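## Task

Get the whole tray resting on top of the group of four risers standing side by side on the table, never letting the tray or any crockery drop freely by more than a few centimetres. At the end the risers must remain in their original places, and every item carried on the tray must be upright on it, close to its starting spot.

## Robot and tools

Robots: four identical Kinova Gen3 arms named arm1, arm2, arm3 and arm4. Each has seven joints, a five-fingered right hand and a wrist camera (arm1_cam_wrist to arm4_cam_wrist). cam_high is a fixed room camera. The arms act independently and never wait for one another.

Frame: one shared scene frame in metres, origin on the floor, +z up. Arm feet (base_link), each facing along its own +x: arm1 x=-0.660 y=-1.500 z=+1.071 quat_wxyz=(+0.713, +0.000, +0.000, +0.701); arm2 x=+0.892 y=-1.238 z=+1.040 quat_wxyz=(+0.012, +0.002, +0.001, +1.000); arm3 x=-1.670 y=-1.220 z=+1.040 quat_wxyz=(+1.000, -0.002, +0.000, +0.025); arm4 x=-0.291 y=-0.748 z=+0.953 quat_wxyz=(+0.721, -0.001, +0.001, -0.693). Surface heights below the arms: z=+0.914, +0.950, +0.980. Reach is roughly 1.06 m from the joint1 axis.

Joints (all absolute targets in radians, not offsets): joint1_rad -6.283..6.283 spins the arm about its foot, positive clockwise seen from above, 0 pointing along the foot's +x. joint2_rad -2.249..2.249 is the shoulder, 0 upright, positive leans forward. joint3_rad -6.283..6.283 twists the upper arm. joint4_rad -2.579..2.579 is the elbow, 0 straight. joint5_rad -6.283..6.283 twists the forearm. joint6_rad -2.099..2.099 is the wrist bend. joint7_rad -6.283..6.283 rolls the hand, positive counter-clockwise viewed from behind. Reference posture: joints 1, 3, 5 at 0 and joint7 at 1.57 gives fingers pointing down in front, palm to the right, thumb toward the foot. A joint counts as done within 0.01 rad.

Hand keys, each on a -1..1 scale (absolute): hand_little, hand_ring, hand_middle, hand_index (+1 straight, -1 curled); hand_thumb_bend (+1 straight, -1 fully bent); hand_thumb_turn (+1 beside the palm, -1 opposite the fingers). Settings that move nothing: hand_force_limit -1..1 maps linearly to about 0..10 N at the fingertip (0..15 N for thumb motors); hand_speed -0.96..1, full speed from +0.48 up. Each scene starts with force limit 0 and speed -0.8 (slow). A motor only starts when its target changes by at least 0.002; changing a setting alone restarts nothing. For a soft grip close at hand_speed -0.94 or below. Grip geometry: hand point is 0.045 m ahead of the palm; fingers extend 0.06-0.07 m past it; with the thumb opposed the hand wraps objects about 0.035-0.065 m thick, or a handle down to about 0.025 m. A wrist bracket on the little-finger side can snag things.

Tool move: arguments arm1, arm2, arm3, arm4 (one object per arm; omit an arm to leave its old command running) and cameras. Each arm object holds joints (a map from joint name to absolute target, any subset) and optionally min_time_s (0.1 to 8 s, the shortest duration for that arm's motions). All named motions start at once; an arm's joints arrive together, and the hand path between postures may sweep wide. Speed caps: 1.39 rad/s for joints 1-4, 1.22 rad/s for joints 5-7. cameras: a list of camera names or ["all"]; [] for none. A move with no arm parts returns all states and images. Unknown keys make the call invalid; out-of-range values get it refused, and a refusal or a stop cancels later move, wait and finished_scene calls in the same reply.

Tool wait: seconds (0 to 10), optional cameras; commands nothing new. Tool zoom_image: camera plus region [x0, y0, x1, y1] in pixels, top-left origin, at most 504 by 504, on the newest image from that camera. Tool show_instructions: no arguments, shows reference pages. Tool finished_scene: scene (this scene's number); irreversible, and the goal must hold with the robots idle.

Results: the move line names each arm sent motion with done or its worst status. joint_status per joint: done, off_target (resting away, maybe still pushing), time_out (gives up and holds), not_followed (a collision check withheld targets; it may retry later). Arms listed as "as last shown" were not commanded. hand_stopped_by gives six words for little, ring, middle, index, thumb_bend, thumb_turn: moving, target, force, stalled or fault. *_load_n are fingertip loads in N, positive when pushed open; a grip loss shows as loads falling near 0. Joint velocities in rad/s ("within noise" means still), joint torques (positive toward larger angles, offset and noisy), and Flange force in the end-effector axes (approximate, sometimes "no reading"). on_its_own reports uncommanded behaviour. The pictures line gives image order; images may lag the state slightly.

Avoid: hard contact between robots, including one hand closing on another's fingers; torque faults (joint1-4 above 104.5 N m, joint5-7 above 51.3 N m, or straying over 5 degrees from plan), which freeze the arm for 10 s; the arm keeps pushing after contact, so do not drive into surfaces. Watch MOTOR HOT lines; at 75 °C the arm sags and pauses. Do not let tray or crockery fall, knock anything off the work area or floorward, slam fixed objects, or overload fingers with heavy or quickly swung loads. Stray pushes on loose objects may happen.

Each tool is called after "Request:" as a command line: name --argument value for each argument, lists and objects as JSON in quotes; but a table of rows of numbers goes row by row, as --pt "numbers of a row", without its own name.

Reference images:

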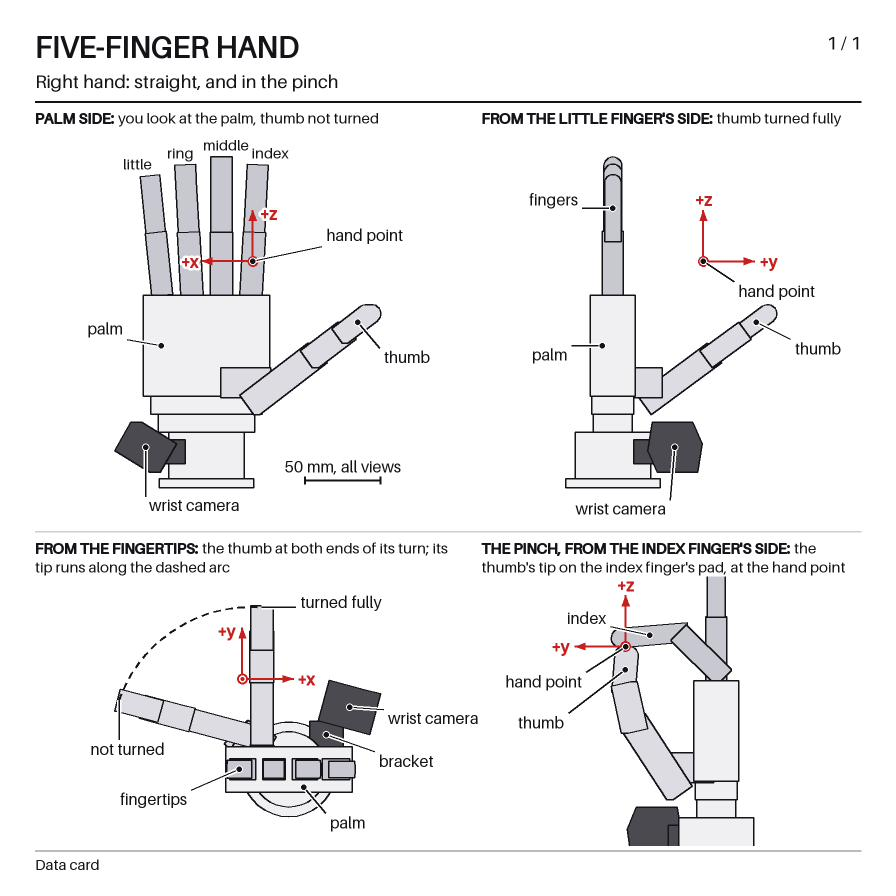

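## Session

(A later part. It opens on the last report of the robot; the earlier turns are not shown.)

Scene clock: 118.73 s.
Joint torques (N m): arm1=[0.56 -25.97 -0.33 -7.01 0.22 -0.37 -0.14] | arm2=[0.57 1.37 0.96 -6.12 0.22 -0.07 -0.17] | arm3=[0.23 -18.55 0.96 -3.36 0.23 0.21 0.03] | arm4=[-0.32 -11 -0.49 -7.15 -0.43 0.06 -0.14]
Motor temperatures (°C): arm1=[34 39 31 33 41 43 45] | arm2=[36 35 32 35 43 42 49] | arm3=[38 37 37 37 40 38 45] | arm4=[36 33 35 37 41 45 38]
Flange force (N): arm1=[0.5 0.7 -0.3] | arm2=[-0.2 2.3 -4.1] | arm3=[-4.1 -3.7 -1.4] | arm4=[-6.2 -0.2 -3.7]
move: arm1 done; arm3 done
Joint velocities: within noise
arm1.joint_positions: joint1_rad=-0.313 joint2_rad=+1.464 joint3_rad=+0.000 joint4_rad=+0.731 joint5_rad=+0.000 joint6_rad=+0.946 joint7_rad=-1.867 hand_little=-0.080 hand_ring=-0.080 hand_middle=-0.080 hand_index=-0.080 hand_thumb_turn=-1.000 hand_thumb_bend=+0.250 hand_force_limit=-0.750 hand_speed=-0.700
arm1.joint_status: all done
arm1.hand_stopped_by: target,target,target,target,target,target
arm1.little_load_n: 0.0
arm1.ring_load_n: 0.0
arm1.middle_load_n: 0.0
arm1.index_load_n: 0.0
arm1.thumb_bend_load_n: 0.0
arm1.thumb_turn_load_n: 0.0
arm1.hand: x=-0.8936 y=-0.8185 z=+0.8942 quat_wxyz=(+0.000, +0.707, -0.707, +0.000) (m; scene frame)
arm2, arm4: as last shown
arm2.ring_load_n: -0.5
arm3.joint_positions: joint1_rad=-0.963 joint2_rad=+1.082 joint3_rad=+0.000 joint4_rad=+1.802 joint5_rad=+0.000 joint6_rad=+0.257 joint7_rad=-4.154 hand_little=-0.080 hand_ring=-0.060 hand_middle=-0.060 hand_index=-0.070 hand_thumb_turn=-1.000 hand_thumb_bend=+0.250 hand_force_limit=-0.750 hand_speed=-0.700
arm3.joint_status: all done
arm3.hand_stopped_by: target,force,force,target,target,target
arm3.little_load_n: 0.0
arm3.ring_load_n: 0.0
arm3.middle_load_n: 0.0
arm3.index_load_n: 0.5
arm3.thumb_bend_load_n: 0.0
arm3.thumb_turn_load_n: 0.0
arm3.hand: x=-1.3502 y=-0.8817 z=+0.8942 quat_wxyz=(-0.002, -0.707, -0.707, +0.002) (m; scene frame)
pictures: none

Request:
move --arm1 '{"joints":{"joint2_rad":1.4457,"joint4_rad":0.7451,"joint6_rad":0.9508,"hand_little":0.10,"hand_ring":0.10,"hand_middle":0.10,"hand_index":0.10,"hand_speed":-0.86},"min_time_s":0.8}' --arm3 '{"joints":{"joint2_rad":1.0610,"joint4_rad":1.8096,"joint6_rad":0.2710,"hand_little":0.10,"hand_ring":0.10,"hand_middle":0.10,"hand_index":0.10,"hand_speed":-0.86},"min_time_s":0.8}'

Request:
move --arm1 '{"joints":{"joint2_rad":1.4295,"joint4_rad":0.7564,"joint6_rad":0.9557,"hand_little":0.25,"hand_ring":0.25,"hand_middle":0.25,"hand_index":0.25},"min_time_s":0.8}' --arm3 '{"joints":{"joint2_rad":1.0422,"joint4_rad":1.8155,"joint6_rad":0.2840,"hand_little":0.25,"hand_ring":0.25,"hand_middle":0.25,"hand_index":0.25},"min_time_s":0.8}' --cameras '["arm3_cam_wrist","arm1_cam_wrist"]'

Scene clock: 120.23 s.
Joint torques (N m): arm1=[0.56 -25.93 -0.3 -7.07 0.18 -0.36 -0.13] | arm2=[0.57 1.39 0.95 -6.16 0.21 -0.04 -0.13] | arm3=[0.28 -18.46 0.91 -3.48 0.22 0.23 0.02] | arm4=[-0.27 -10.97 -0.54 -7.15 -0.47 0.08 -0.13]
Motor temperatures (°C): arm1=[34 40 31 33 41 43 45] | arm2=[36 35 32 35 43 42 49] | arm3=[38 37 37 37 40 38 45] | arm4=[36 33 35 37 41 45 38]
Flange force (N): arm1=[0.8 0.6 -0.3] | arm2=[-0.1 2.3 -3.8] | arm3=[-4.2 -3.8 -1.3] | arm4=[-6.1 -0.2 -3.7]
move: arm1 done; arm3 done
Joint velocities: within noise
arm1.joint_positions: joint1_rad=-0.313 joint2_rad=+1.446 joint3_rad=+0.000 joint4_rad=+0.745 joint5_rad=+0.000 joint6_rad=+0.951 joint7_rad=-1.867 hand_little=+0.100 hand_ring=+0.100 hand_middle=+0.100 hand_index=+0.100 hand_thumb_turn=-1.000 hand_thumb_bend=+0.250 hand_force_limit=-0.750 hand_speed=-0.860
arm1.joint_status: all done
arm1.hand_stopped_by: target,target,target,target,target,target
arm1.little_load_n: 0.0
arm1.ring_load_n: 0.0
arm1.middle_load_n: 0.0
arm1.index_load_n: 0.0
arm1.thumb_bend_load_n: 0.0
arm1.thumb_turn_load_n: 0.0
arm1.hand: x=-0.8936 y=-0.8185 z=+0.9032 quat_wxyz=(+0.000, +0.707, -0.707, +0.000) (m; scene frame)
arm2, arm4: as last shown
arm2.ring_load_n: 0.0
arm3.joint_positions: joint1_rad=-0.963 joint2_rad=+1.061 joint3_rad=+0.000 joint4_rad=+1.810 joint5_rad=+0.000 joint6_rad=+0.271 joint7_rad=-4.154 hand_little=+0.100 hand_ring=+0.100 hand_middle=+0.100 hand_index=+0.100 hand_thumb_turn=-1.000 hand_thumb_bend=+0.250 hand_force_limit=-0.750 hand_speed=-0.860
arm3.joint_status: all done
arm3.hand_stopped_by: target,target,target,target,target,target
arm3.little_load_n: 0.0
arm3.ring_load_n: 0.0
arm3.middle_load_n: 0.0
arm3.index_load_n: 0.0
arm3.thumb_bend_load_n: 0.0
arm3.thumb_turn_load_n: 0.0
arm3.hand: x=-1.3503 y=-0.8817 z=+0.9032 quat_wxyz=(-0.002, -0.707, -0.707, +0.002) (m; scene frame)
pictures: none

Scene clock: 121.33 s.
Joint torques (N m): arm1=[0.57 -25.94 -0.34 -7.05 0.23 -0.39 -0.12] | arm2=[0.56 1.4 0.95 -6.12 0.23 -0.04 -0.16] | arm3=[0.26 -18.36 0.93 -3.6 0.21 0.21 0.03] | arm4=[-0.21 -10.99 -0.53 -7.12 -0.45 0.09 -0.11]
Motor temperatures (°C): arm1=[34 40 31 33 41 43 45] | arm2=[36 35 32 35 43 42 49] | arm3=[38 37 37 37 40 38 45] | arm4=[36 33 35 37 41 45 38]
Flange force (N): arm1=[0.3 0.8 -0.2] | arm2=[-0.1 2.3 -3.9] | arm3=[-4.3 -3.8 -1.3] | arm4=[-6.2 0.0 -3.8]
move: arm1 done; arm3 done
Joint velocities: within noise
arm1.joint_positions: joint1_rad=-0.313 joint2_rad=+1.429 joint3_rad=+0.000 joint4_rad=+0.756 joint5_rad=+0.000 joint6_rad=+0.956 joint7_rad=-1.867 hand_little=+0.250 hand_ring=+0.250 hand_middle=+0.250 hand_index=+0.250 hand_thumb_turn=-1.000 hand_thumb_bend=+0.250 hand_force_limit=-0.750 hand_speed=-0.860
arm1.joint_status: all done
arm1.hand_stopped_by: target,target,target,target,target,target
arm1.little_load_n: 0.0
arm1.ring_load_n: 0.0
arm1.middle_load_n: 0.0
arm1.index_load_n: 0.0
arm1.thumb_bend_load_n: 0.0
arm1.thumb_turn_load_n: 0.0
arm1.hand: x=-0.8936 y=-0.8185 z=+0.9113 quat_wxyz=(+0.000, +0.707, -0.707, +0.000) (m; scene frame)
arm2, arm4: as last shown
arm3.joint_positions: joint1_rad=-0.963 joint2_rad=+1.042 joint3_rad=+0.000 joint4_rad=+1.815 joint5_rad=+0.000 joint6_rad=+0.284 joint7_rad=-4.154 hand_little=+0.250 hand_ring=+0.250 hand_middle=+0.250 hand_index=+0.250 hand_thumb_turn=-1.000 hand_thumb_bend=+0.250 hand_force_limit=-0.750 hand_speed=-0.860
arm3.joint_status: all done
arm3.hand_stopped_by: target,target,target,target,target,target
arm3.little_load_n: 0.0
arm3.ring_load_n: 0.0
arm3.middle_load_n: 0.0
arm3.index_load_n: 0.0
arm3.thumb_bend_load_n: 0.0
arm3.thumb_turn_load_n: 0.0
arm3.hand: x=-1.3503 y=-0.8817 z=+0.9112 quat_wxyz=(-0.002, -0.707, -0.707, +0.002) (m; scene frame)
pictures: arm1_cam_wrist, arm3_cam_wrist
Images, in order (width x height): arm1_cam_wrist 672x504, arm3_cam_wrist 672x504.

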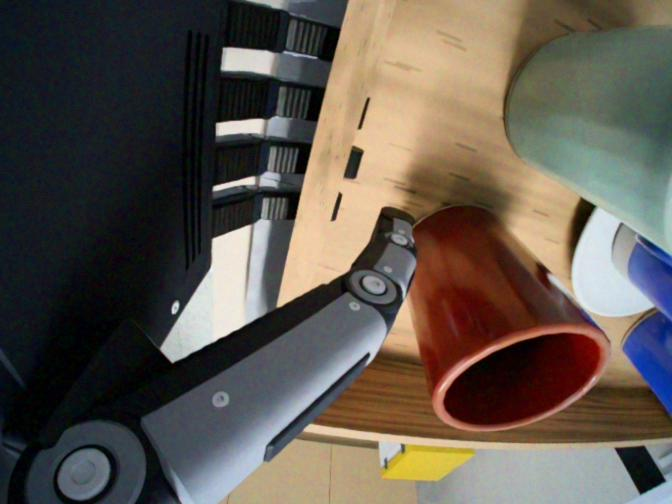

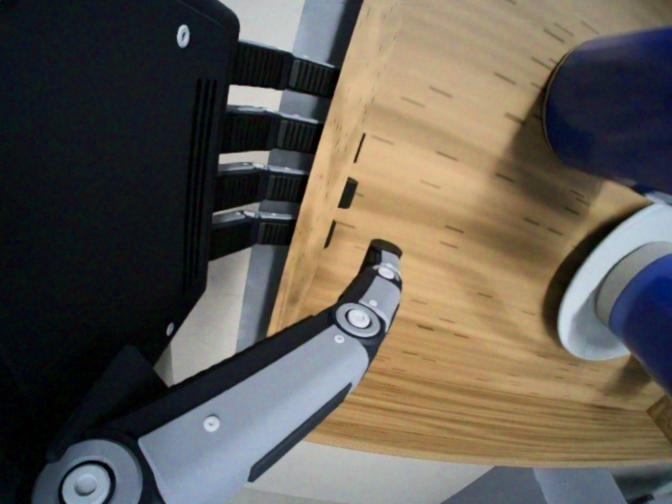

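Request:
move --arm1 '{"joints":{"joint2_rad":1.4157,"joint4_rad":0.7654,"joint6_rad":0.9605,"hand_little":0.39,"hand_ring":0.39,"hand_middle":0.39,"hand_index":0.39,"hand_thumb_bend":0.17},"min_time_s":0.8}' --arm3 '{"joints":{"joint2_rad":1.0164,"joint4_rad":1.8225,"joint6_rad":0.3026,"hand_little":0.39,"hand_ring":0.39,"hand_middle":0.39,"hand_index":0.39},"min_time_s":0.8}'

Request:
move --arm1 '{"joints":{"joint2_rad":1.4040,"joint4_rad":0.7726,"joint6_rad":0.9650,"hand_little":0.52,"hand_ring":0.52,"hand_middle":0.52,"hand_index":0.52},"min_time_s":0.8}' --arm3 '{"joints":{"joint2_rad":1.0024,"joint4_rad":1.8260,"joint6_rad":0.3132,"hand_little":0.55,"hand_ring":0.55,"hand_middle":0.55,"hand_index":0.55},"min_time_s":0.8}' --cameras '["arm3_cam_wrist","arm1_cam_wrist"]'

Scene clock: 122.77 s.
Joint torques (N m): arm1=[0.54 -25.89 -0.31 -7.05 0.2 -0.36 -0.1] | arm2=[0.6 1.36 0.94 -6.14 0.22 -0.03 -0.14] | arm3=[0.25 -18.3 0.94 -3.78 0.23 0.23 0.05] | arm4=[-0.35 -11.02 -0.58 -7.19 -0.48 0.08 -0.14]
Motor temperatures (°C): arm1=[34 40 31 33 41 43 45] | arm2=[36 35 32 35 43 42 49] | arm3=[38 37 37 37 40 38 45] | arm4=[36 33 35 37 41 45 38]
Flange force (N): arm1=[0.4 0.7 -0.2] | arm2=[-0.2 2.3 -3.9] | arm3=[-4.4 -3.9 -1.0] | arm4=[-6.2 -0.4 -3.5]
move: arm1 done; arm3 done
Joint velocities: within noise
arm1.joint_positions: joint1_rad=-0.313 joint2_rad=+1.416 joint3_rad=+0.000 joint4_rad=+0.765 joint5_rad=+0.000 joint6_rad=+0.961 joint7_rad=-1.867 hand_little=+0.390 hand_ring=+0.390 hand_middle=+0.390 hand_index=+0.390 hand_thumb_turn=-1.000 hand_thumb_bend=+0.170 hand_force_limit=-0.750 hand_speed=-0.860
arm1.joint_status: all done
arm1.hand_stopped_by: target,target,target,target,target,target
arm1.little_load_n: 0.0
arm1.ring_load_n: 0.0
arm1.middle_load_n: 0.0
arm1.index_load_n: 0.5
arm1.thumb_bend_load_n: 0.0
arm1.thumb_turn_load_n: 0.0
arm1.hand: x=-0.8936 y=-0.8185 z=+0.9182 quat_wxyz=(+0.000, +0.707, -0.707, +0.000) (m; scene frame)
arm2, arm4: as last shown
arm3.joint_positions: joint1_rad=-0.963 joint2_rad=+1.016 joint3_rad=+0.000 joint4_rad=+1.822 joint5_rad=+0.000 joint6_rad=+0.303 joint7_rad=-4.154 hand_little=+0.390 hand_ring=+0.390 hand_middle=+0.390 hand_index=+0.390 hand_thumb_turn=-1.000 hand_thumb_bend=+0.250 hand_force_limit=-0.750 hand_speed=-0.860
arm3.joint_status: all done
arm3.hand_stopped_by: target,target,target,target,target,target
arm3.little_load_n: 0.0
arm3.ring_load_n: 0.0
arm3.middle_load_n: 0.0
arm3.index_load_n: 0.0
arm3.thumb_bend_load_n: 0.0
arm3.thumb_turn_load_n: 0.0
arm3.hand: x=-1.3502 y=-0.8815 z=+0.9222 quat_wxyz=(-0.002, -0.707, -0.707, +0.002) (m; scene frame)
pictures: none

Scene clock: 123.87 s.
Joint torques (N m): arm1=[0.54 -25.92 -0.36 -7.09 0.22 -0.37 -0.1] | arm2=[0.57 1.38 0.93 -6.15 0.23 -0.05 -0.16] | arm3=[0.27 -18.25 0.89 -3.82 0.24 0.24 0.04] | arm4=[-0.32 -11.05 -0.54 -7.09 -0.46 0.04 -0.09]
Motor temperatures (°C): arm1=[34 40 31 33 41 43 45] | arm2=[36 35 32 35 43 42 49] | arm3=[38 37 37 37 40 38 45] | arm4=[36 33 35 37 41 45 38]
Flange force (N): arm1=[0.3 0.7 -0.2] | arm2=[-0.2 2.2 -3.9] | arm3=[-4.3 -3.9 -0.9] | arm4=[-6.5 -0.1 -4.2]
move: arm1 done; arm3 done
Joint velocities: within noise
arm1.joint_positions: joint1_rad=-0.313 joint2_rad=+1.404 joint3_rad=+0.000 joint4_rad=+0.773 joint5_rad=+0.000 joint6_rad=+0.965 joint7_rad=-1.867 hand_little=+0.520 hand_ring=+0.520 hand_middle=+0.520 hand_index=+0.520 hand_thumb_turn=-1.000 hand_thumb_bend=+0.170 hand_force_limit=-0.750 hand_speed=-0.860
arm1.joint_status: all done
arm1.hand_stopped_by: target,target,target,target,target,target
arm1.little_load_n: 0.0
arm1.ring_load_n: 0.0
arm1.middle_load_n: 0.0
arm1.index_load_n: 0.0
arm1.thumb_bend_load_n: 0.0
arm1.thumb_turn_load_n: -0.5
arm1.hand: x=-0.8936 y=-0.8185 z=+0.9242 quat_wxyz=(+0.000, +0.707, -0.707, +0.000) (m; scene frame)
arm2, arm4: as last shown
arm2.middle_load_n: -0.5
arm3.joint_positions: joint1_rad=-0.963 joint2_rad=+1.002 joint3_rad=+0.000 joint4_rad=+1.826 joint5_rad=+0.000 joint6_rad=+0.313 joint7_rad=-4.154 hand_little=+0.550 hand_ring=+0.550 hand_middle=+0.550 hand_index=+0.550 hand_thumb_turn=-1.000 hand_thumb_bend=+0.250 hand_force_limit=-0.750 hand_speed=-0.860
arm3.joint_status: all done
arm3.hand_stopped_by: target,target,target,target,target,target
arm3.little_load_n: 0.0
arm3.ring_load_n: 0.0
arm3.middle_load_n: 0.0
arm3.index_load_n: 0.0
arm3.thumb_bend_load_n: 0.0
arm3.thumb_turn_load_n: 0.0
arm3.hand: x=-1.3502 y=-0.8815 z=+0.9282 quat_wxyz=(-0.002, -0.707, -0.707, +0.002) (m; scene frame)
pictures: arm1_cam_wrist, arm3_cam_wrist
Images, in order (width x height): arm1_cam_wrist 672x504, arm3_cam_wrist 672x504.

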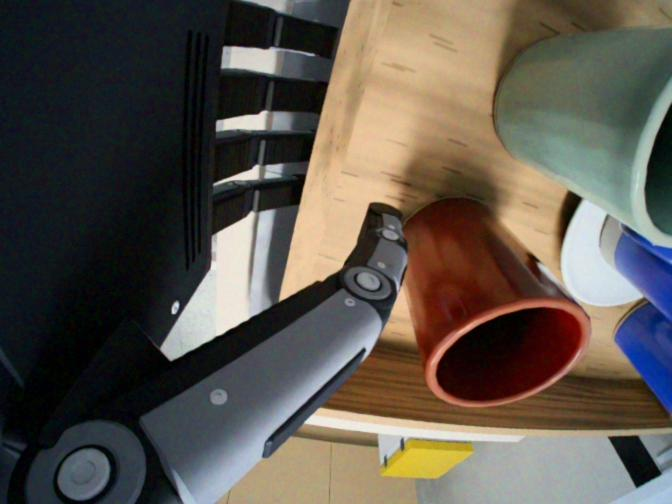

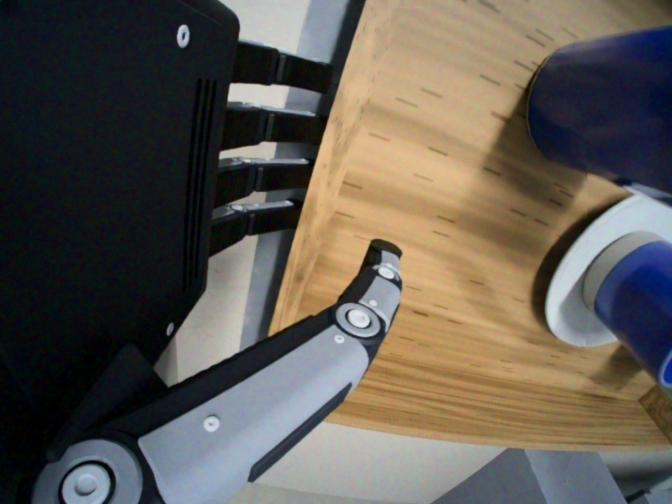

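Request:
move --arm1 '{"joints":{"hand_little":1,"hand_ring":1,"hand_middle":1,"hand_index":1,"hand_speed":-0.6}}' --arm3 '{"joints":{"hand_little":1,"hand_ring":1,"hand_middle":1,"hand_index":1,"hand_speed":-0.6}}'

Request:
move --arm1 '{"joints":{"joint2_rad":1.3550,"joint4_rad":0.7995,"joint6_rad":0.9871},"min_time_s":1.2}' --arm3 '{"joints":{"joint2_rad":0.9512,"joint4_rad":1.8367,"joint6_rad":0.3537},"min_time_s":1.2}' --cameras '["arm3_cam_wrist","arm1_cam_wrist"]'

Scene clock: 125.17 s.
Joint torques (N m): arm1=[0.59 -25.88 -0.3 -7.07 0.21 -0.37 -0.11] | arm2=[0.59 1.39 0.96 -6.13 0.22 -0.06 -0.14] | arm3=[0.29 -18.25 0.91 -3.81 0.24 0.25 0] | arm4=[-0.27 -10.93 -0.49 -7.09 -0.42 0.06 -0.13]
Motor temperatures (°C): arm1=[34 40 31 33 41 43 45] | arm2=[36 35 32 35 43 42 49] | arm3=[38 37 37 37 40 38 45] | arm4=[36 33 35 37 41 45 38]
Flange force (N): arm1=[0.3 0.8 -0.2] | arm2=[-0.1 2.3 -4.0] | arm3=[-4.2 -3.9 -0.9] | arm4=[-6.2 -0.1 -3.9]
move: arm1 done; arm3 done
Joint velocities: within noise
arm1.joint_positions: joint1_rad=-0.313 joint2_rad=+1.404 joint3_rad=+0.000 joint4_rad=+0.773 joint5_rad=+0.000 joint6_rad=+0.965 joint7_rad=-1.867 hand_little=+1.000 hand_ring=+1.000 hand_middle=+1.000 hand_index=+1.000 hand_thumb_turn=-1.000 hand_thumb_bend=+0.170 hand_force_limit=-0.750 hand_speed=-0.600
arm1.joint_status: all done
arm1.hand_stopped_by: target,target,target,target,target,target
arm1.little_load_n: 0.0
arm1.ring_load_n: 0.0
arm1.middle_load_n: 0.0
arm1.index_load_n: 0.0
arm1.thumb_bend_load_n: 0.0
arm1.thumb_turn_load_n: 0.0
arm1.hand: x=-0.8936 y=-0.8185 z=+0.9242 quat_wxyz=(+0.000, +0.707, -0.707, +0.000) (m; scene frame)
arm2, arm4: as last shown
arm3.joint_positions: joint1_rad=-0.963 joint2_rad=+1.002 joint3_rad=+0.000 joint4_rad=+1.826 joint5_rad=+0.000 joint6_rad=+0.313 joint7_rad=-4.154 hand_little=+1.000 hand_ring=+1.000 hand_middle=+1.000 hand_index=+1.000 hand_thumb_turn=-1.000 hand_thumb_bend=+0.250 hand_force_limit=-0.750 hand_speed=-0.600
arm3.joint_status: all done
arm3.hand_stopped_by: target,target,target,target,target,target
arm3.little_load_n: 0.0
arm3.ring_load_n: 0.0
arm3.middle_load_n: 0.0
arm3.index_load_n: 0.0
arm3.thumb_bend_load_n: 0.0
arm3.thumb_turn_load_n: 0.0
arm3.hand: x=-1.3502 y=-0.8815 z=+0.9282 quat_wxyz=(-0.002, -0.707, -0.707, +0.002) (m; scene frame)
pictures: none

Scene clock: 126.67 s.
Joint torques (N m): arm1=[0.55 -25.81 -0.32 -7.18 0.24 -0.37 -0.13] | arm2=[0.59 1.38 0.94 -6.15 0.23 -0.05 -0.15] | arm3=[0.27 -18.02 0.86 -4.14 0.21 0.25 0.02] | arm4=[-0.29 -10.98 -0.46 -7.09 -0.45 0.09 -0.11]
Motor temperatures (°C): arm1=[34 40 31 33 41 43 45] | arm2=[36 35 32 35 43 42 49] | arm3=[38 37 37 37 40 38 45] | arm4=[36 33 35 37 41 45 38]
Flange force (N): arm1=[0.4 0.7 -0.2] | arm2=[-0.2 2.2 -3.9] | arm3=[-4.3 -3.9 -0.6] | arm4=[-6.3 -0.1 -3.9]
move: arm1 done; arm3 done
Joint velocities: within noise
arm1.joint_positions: joint1_rad=-0.313 joint2_rad=+1.355 joint3_rad=+0.000 joint4_rad=+0.799 joint5_rad=+0.000 joint6_rad=+0.987 joint7_rad=-1.867 hand_little=+1.000 hand_ring=+1.000 hand_middle=+1.000 hand_index=+1.000 hand_thumb_turn=-1.000 hand_thumb_bend=+0.170 hand_force_limit=-0.750 hand_speed=-0.600
arm1.joint_status: all done
arm1.hand_stopped_by: target,target,target,target,target,target
arm1.little_load_n: 0.0
arm1.ring_load_n: 0.0
arm1.middle_load_n: 0.0
arm1.index_load_n: 0.0
arm1.thumb_bend_load_n: 0.0
arm1.thumb_turn_load_n: 0.0
arm1.hand: x=-0.8936 y=-0.8185 z=+0.9502 quat_wxyz=(+0.000, +0.707, -0.707, +0.000) (m; scene frame)
arm2.joint_positions: joint1_rad=+0.743 joint2_rad=-0.459 joint3_rad=-0.122 joint4_rad=+1.532 joint5_rad=-0.041 joint6_rad=+1.996 joint7_rad=-2.036 hand_little=+1.000 hand_ring=+1.000 hand_middle=+1.000 hand_index=+1.000 hand_thumb_turn=+1.000 hand_thumb_bend=+1.000 hand_force_limit=+0.000 hand_speed=-0.800
arm2.joint_status: not commanded
arm2.hand_stopped_by: target,target,target,target,target,target
arm2.little_load_n: -0.5
arm2.ring_load_n: 0.0
arm2.middle_load_n: 0.0
arm2.index_load_n: 0.0
arm2.thumb_bend_load_n: 0.0
arm2.thumb_turn_load_n: 0.0
arm2.hand: x=+0.7390 y=-1.1669 z=+1.5339 quat_wxyz=(-0.010, +0.851, -0.524, -0.035) (m; scene frame)
arm3.joint_positions: joint1_rad=-0.963 joint2_rad=+0.951 joint3_rad=+0.000 joint4_rad=+1.837 joint5_rad=+0.000 joint6_rad=+0.354 joint7_rad=-4.154 hand_little=+1.000 hand_ring=+1.000 hand_middle=+1.000 hand_index=+1.000 hand_thumb_turn=-1.000 hand_thumb_bend=+0.250 hand_force_limit=-0.750 hand_speed=-0.600
arm3.joint_status: all done
arm3.hand_stopped_by: target,target,target,target,target,target
arm3.little_load_n: 0.0
arm3.ring_load_n: 0.0
arm3.middle_load_n: 0.0
arm3.index_load_n: 0.0
arm3.thumb_bend_load_n: 0.0
arm3.thumb_turn_load_n: 0.0
arm3.hand: x=-1.3502 y=-0.8814 z=+0.9502 quat_wxyz=(-0.002, -0.707, -0.707, +0.002) (m; scene frame)
arm4.joint_positions: joint1_rad=+1.523 joint2_rad=+0.084 joint3_rad=+0.000 joint4_rad=+1.127 joint5_rad=+0.000 joint6_rad=+1.930 joint7_rad=-1.874 hand_little=+1.000 hand_ring=+1.000 hand_middle=+1.000 hand_index=+1.000 hand_thumb_turn=+1.000 hand_thumb_bend=+1.000 hand_force_limit=+0.000 hand_speed=-0.800
arm4.joint_status: not commanded
arm4.hand_stopped_by: target,target,target,target,target,target
arm4.little_load_n: 0.0
arm4.ring_load_n: 0.0
arm4.middle_load_n: 0.0
arm4.index_load_n: 0.0
arm4.thumb_bend_load_n: 0.0
arm4.thumb_turn_load_n: 0.5
arm4.hand: x=-0.6628 y=-0.8044 z=+1.4469 quat_wxyz=(+0.000, -0.994, +0.107, +0.002) (m; scene frame)
pictures: arm1_cam_wrist, arm3_cam_wrist
Images, in order (width x height): arm1_cam_wrist 672x504, arm3_cam_wrist 672x504.

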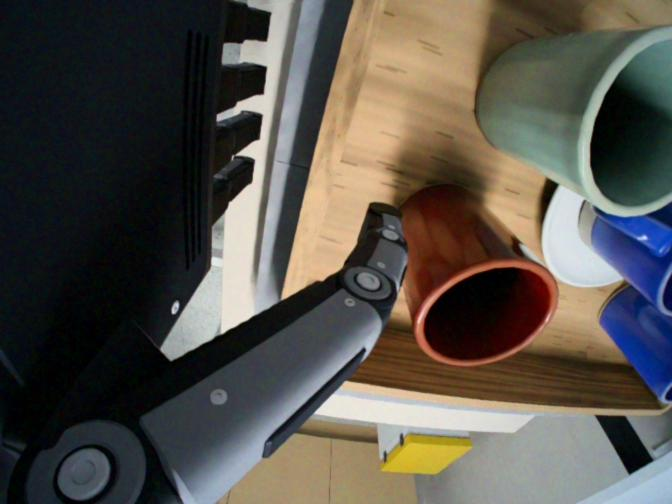

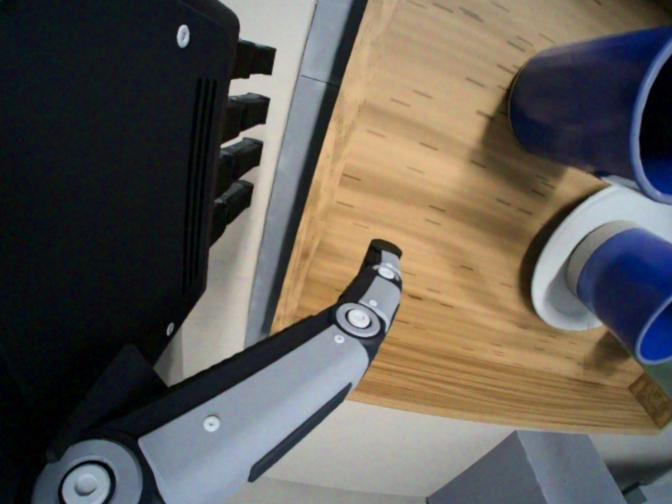

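Request:
move --arm1 '{"joints":{"joint2_rad":1.2220,"joint4_rad":0.8352,"joint6_rad":1.0844},"min_time_s":2}' --arm3 '{"joints":{"joint2_rad":0.7789,"joint4_rad":1.8441,"joint6_rad":0.5186},"min_time_s":2}' --cameras '["all"]'

Scene clock: 129.13 s.
Joint torques (N m): arm1=[0.56 -25.5 -0.36 -7.6 0.2 -0.35 -0.12] | arm2=[0.58 1.4 0.93 -6.12 0.21 -0.06 -0.13] | arm3=[0.25 -17.08 0.85 -5.28 0.22 0.27 0.04] | arm4=[-0.25 -11 -0.51 -7.12 -0.42 0.09 -0.12]
Motor temperatures (°C): arm1=[34 40 31 33 41 43 45] | arm2=[36 35 32 35 43 42 49] | arm3=[38 37 37 37 40 38 45] | arm4=[36 33 35 37 41 45 38]
Flange force (N): arm1=[0.5 0.7 -0.2] | arm2=[-0.1 2.3 -4.0] | arm3=[-4.2 -3.7 0.3] | arm4=[-6.2 -0.1 -3.8]
move: arm1 done; arm3 done
Joint velocities: within noise
arm1.joint_positions: joint1_rad=-0.313 joint2_rad=+1.222 joint3_rad=+0.000 joint4_rad=+0.835 joint5_rad=+0.000 joint6_rad=+1.084 joint7_rad=-1.867 hand_little=+1.000 hand_ring=+1.000 hand_middle=+1.000 hand_index=+1.000 hand_thumb_turn=-1.000 hand_thumb_bend=+0.170 hand_force_limit=-0.750 hand_speed=-0.600
arm1.joint_status: all done
arm1.hand_stopped_by: target,target,target,target,target,target
arm1.little_load_n: -0.5
arm1.ring_load_n: 0.0
arm1.middle_load_n: 0.0
arm1.index_load_n: 0.0
arm1.thumb_bend_load_n: 0.0
arm1.thumb_turn_load_n: 0.0
arm1.hand: x=-0.8936 y=-0.8185 z=+1.0302 quat_wxyz=(+0.000, +0.707, -0.707, +0.000) (m; scene frame)
arm2, arm4: as last shown
arm2.little_load_n: 0.0
arm3.joint_positions: joint1_rad=-0.963 joint2_rad=+0.779 joint3_rad=+0.000 joint4_rad=+1.844 joint5_rad=+0.000 joint6_rad=+0.519 joint7_rad=-4.154 hand_little=+1.000 hand_ring=+1.000 hand_middle=+1.000 hand_index=+1.000 hand_thumb_turn=-1.000 hand_thumb_bend=+0.250 hand_force_limit=-0.750 hand_speed=-0.600
arm3.joint_status: all done
arm3.hand_stopped_by: target,target,target,target,target,target
arm3.little_load_n: 0.0
arm3.ring_load_n: 0.0
arm3.middle_load_n: 0.0
arm3.index_load_n: 0.0
arm3.thumb_bend_load_n: 0.0
arm3.thumb_turn_load_n: 0.0
arm3.hand: x=-1.3502 y=-0.8811 z=+1.0272 quat_wxyz=(-0.002, -0.707, -0.707, +0.002) (m; scene frame)
arm4.thumb_turn_load_n: 0.0
pictures: arm1_cam_wrist, arm2_cam_wrist, arm3_cam_wrist, arm4_cam_wrist, cam_high
Images, in order (width x height): arm1_cam_wrist 672x504, arm2_cam_wrist 672x504, arm3_cam_wrist 672x504, arm4_cam_wrist 672x504, cam_high 672x504.

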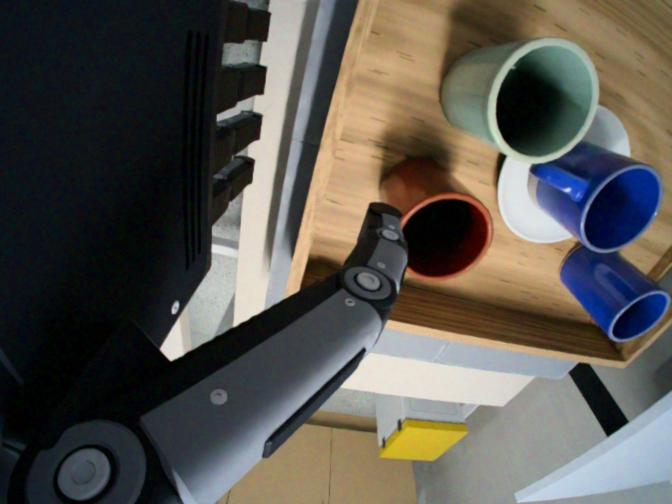

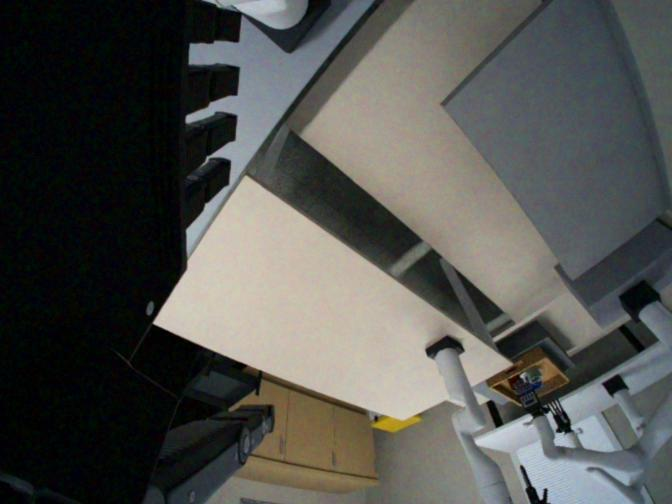

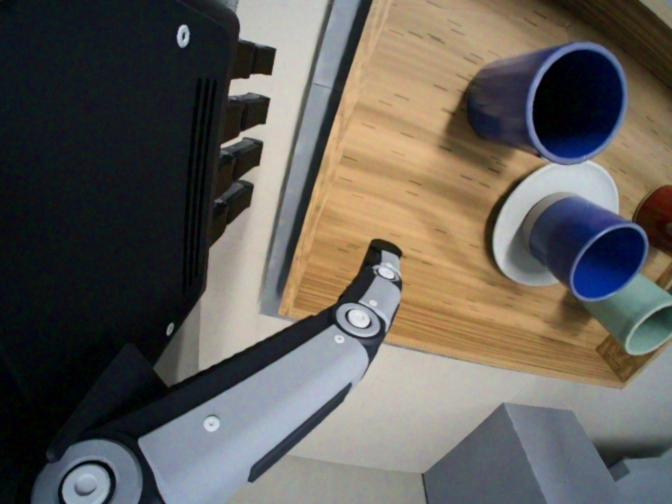

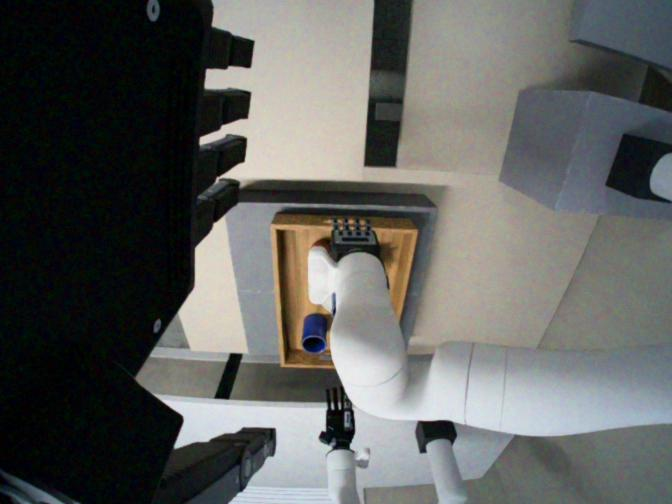

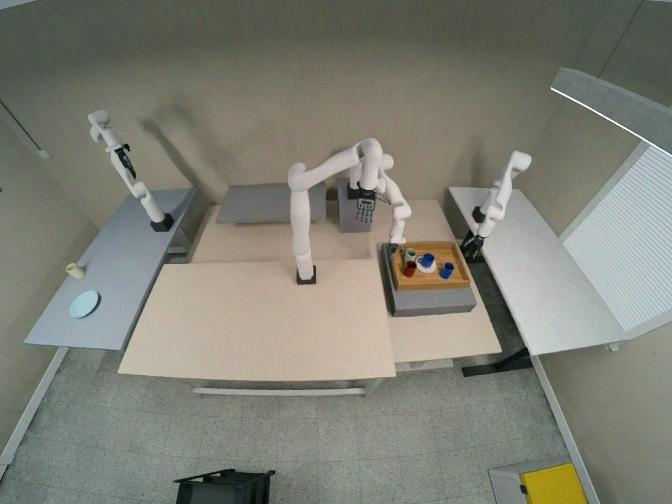

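Request:
finished_scene --scene 2

The scene is finished: the task was done.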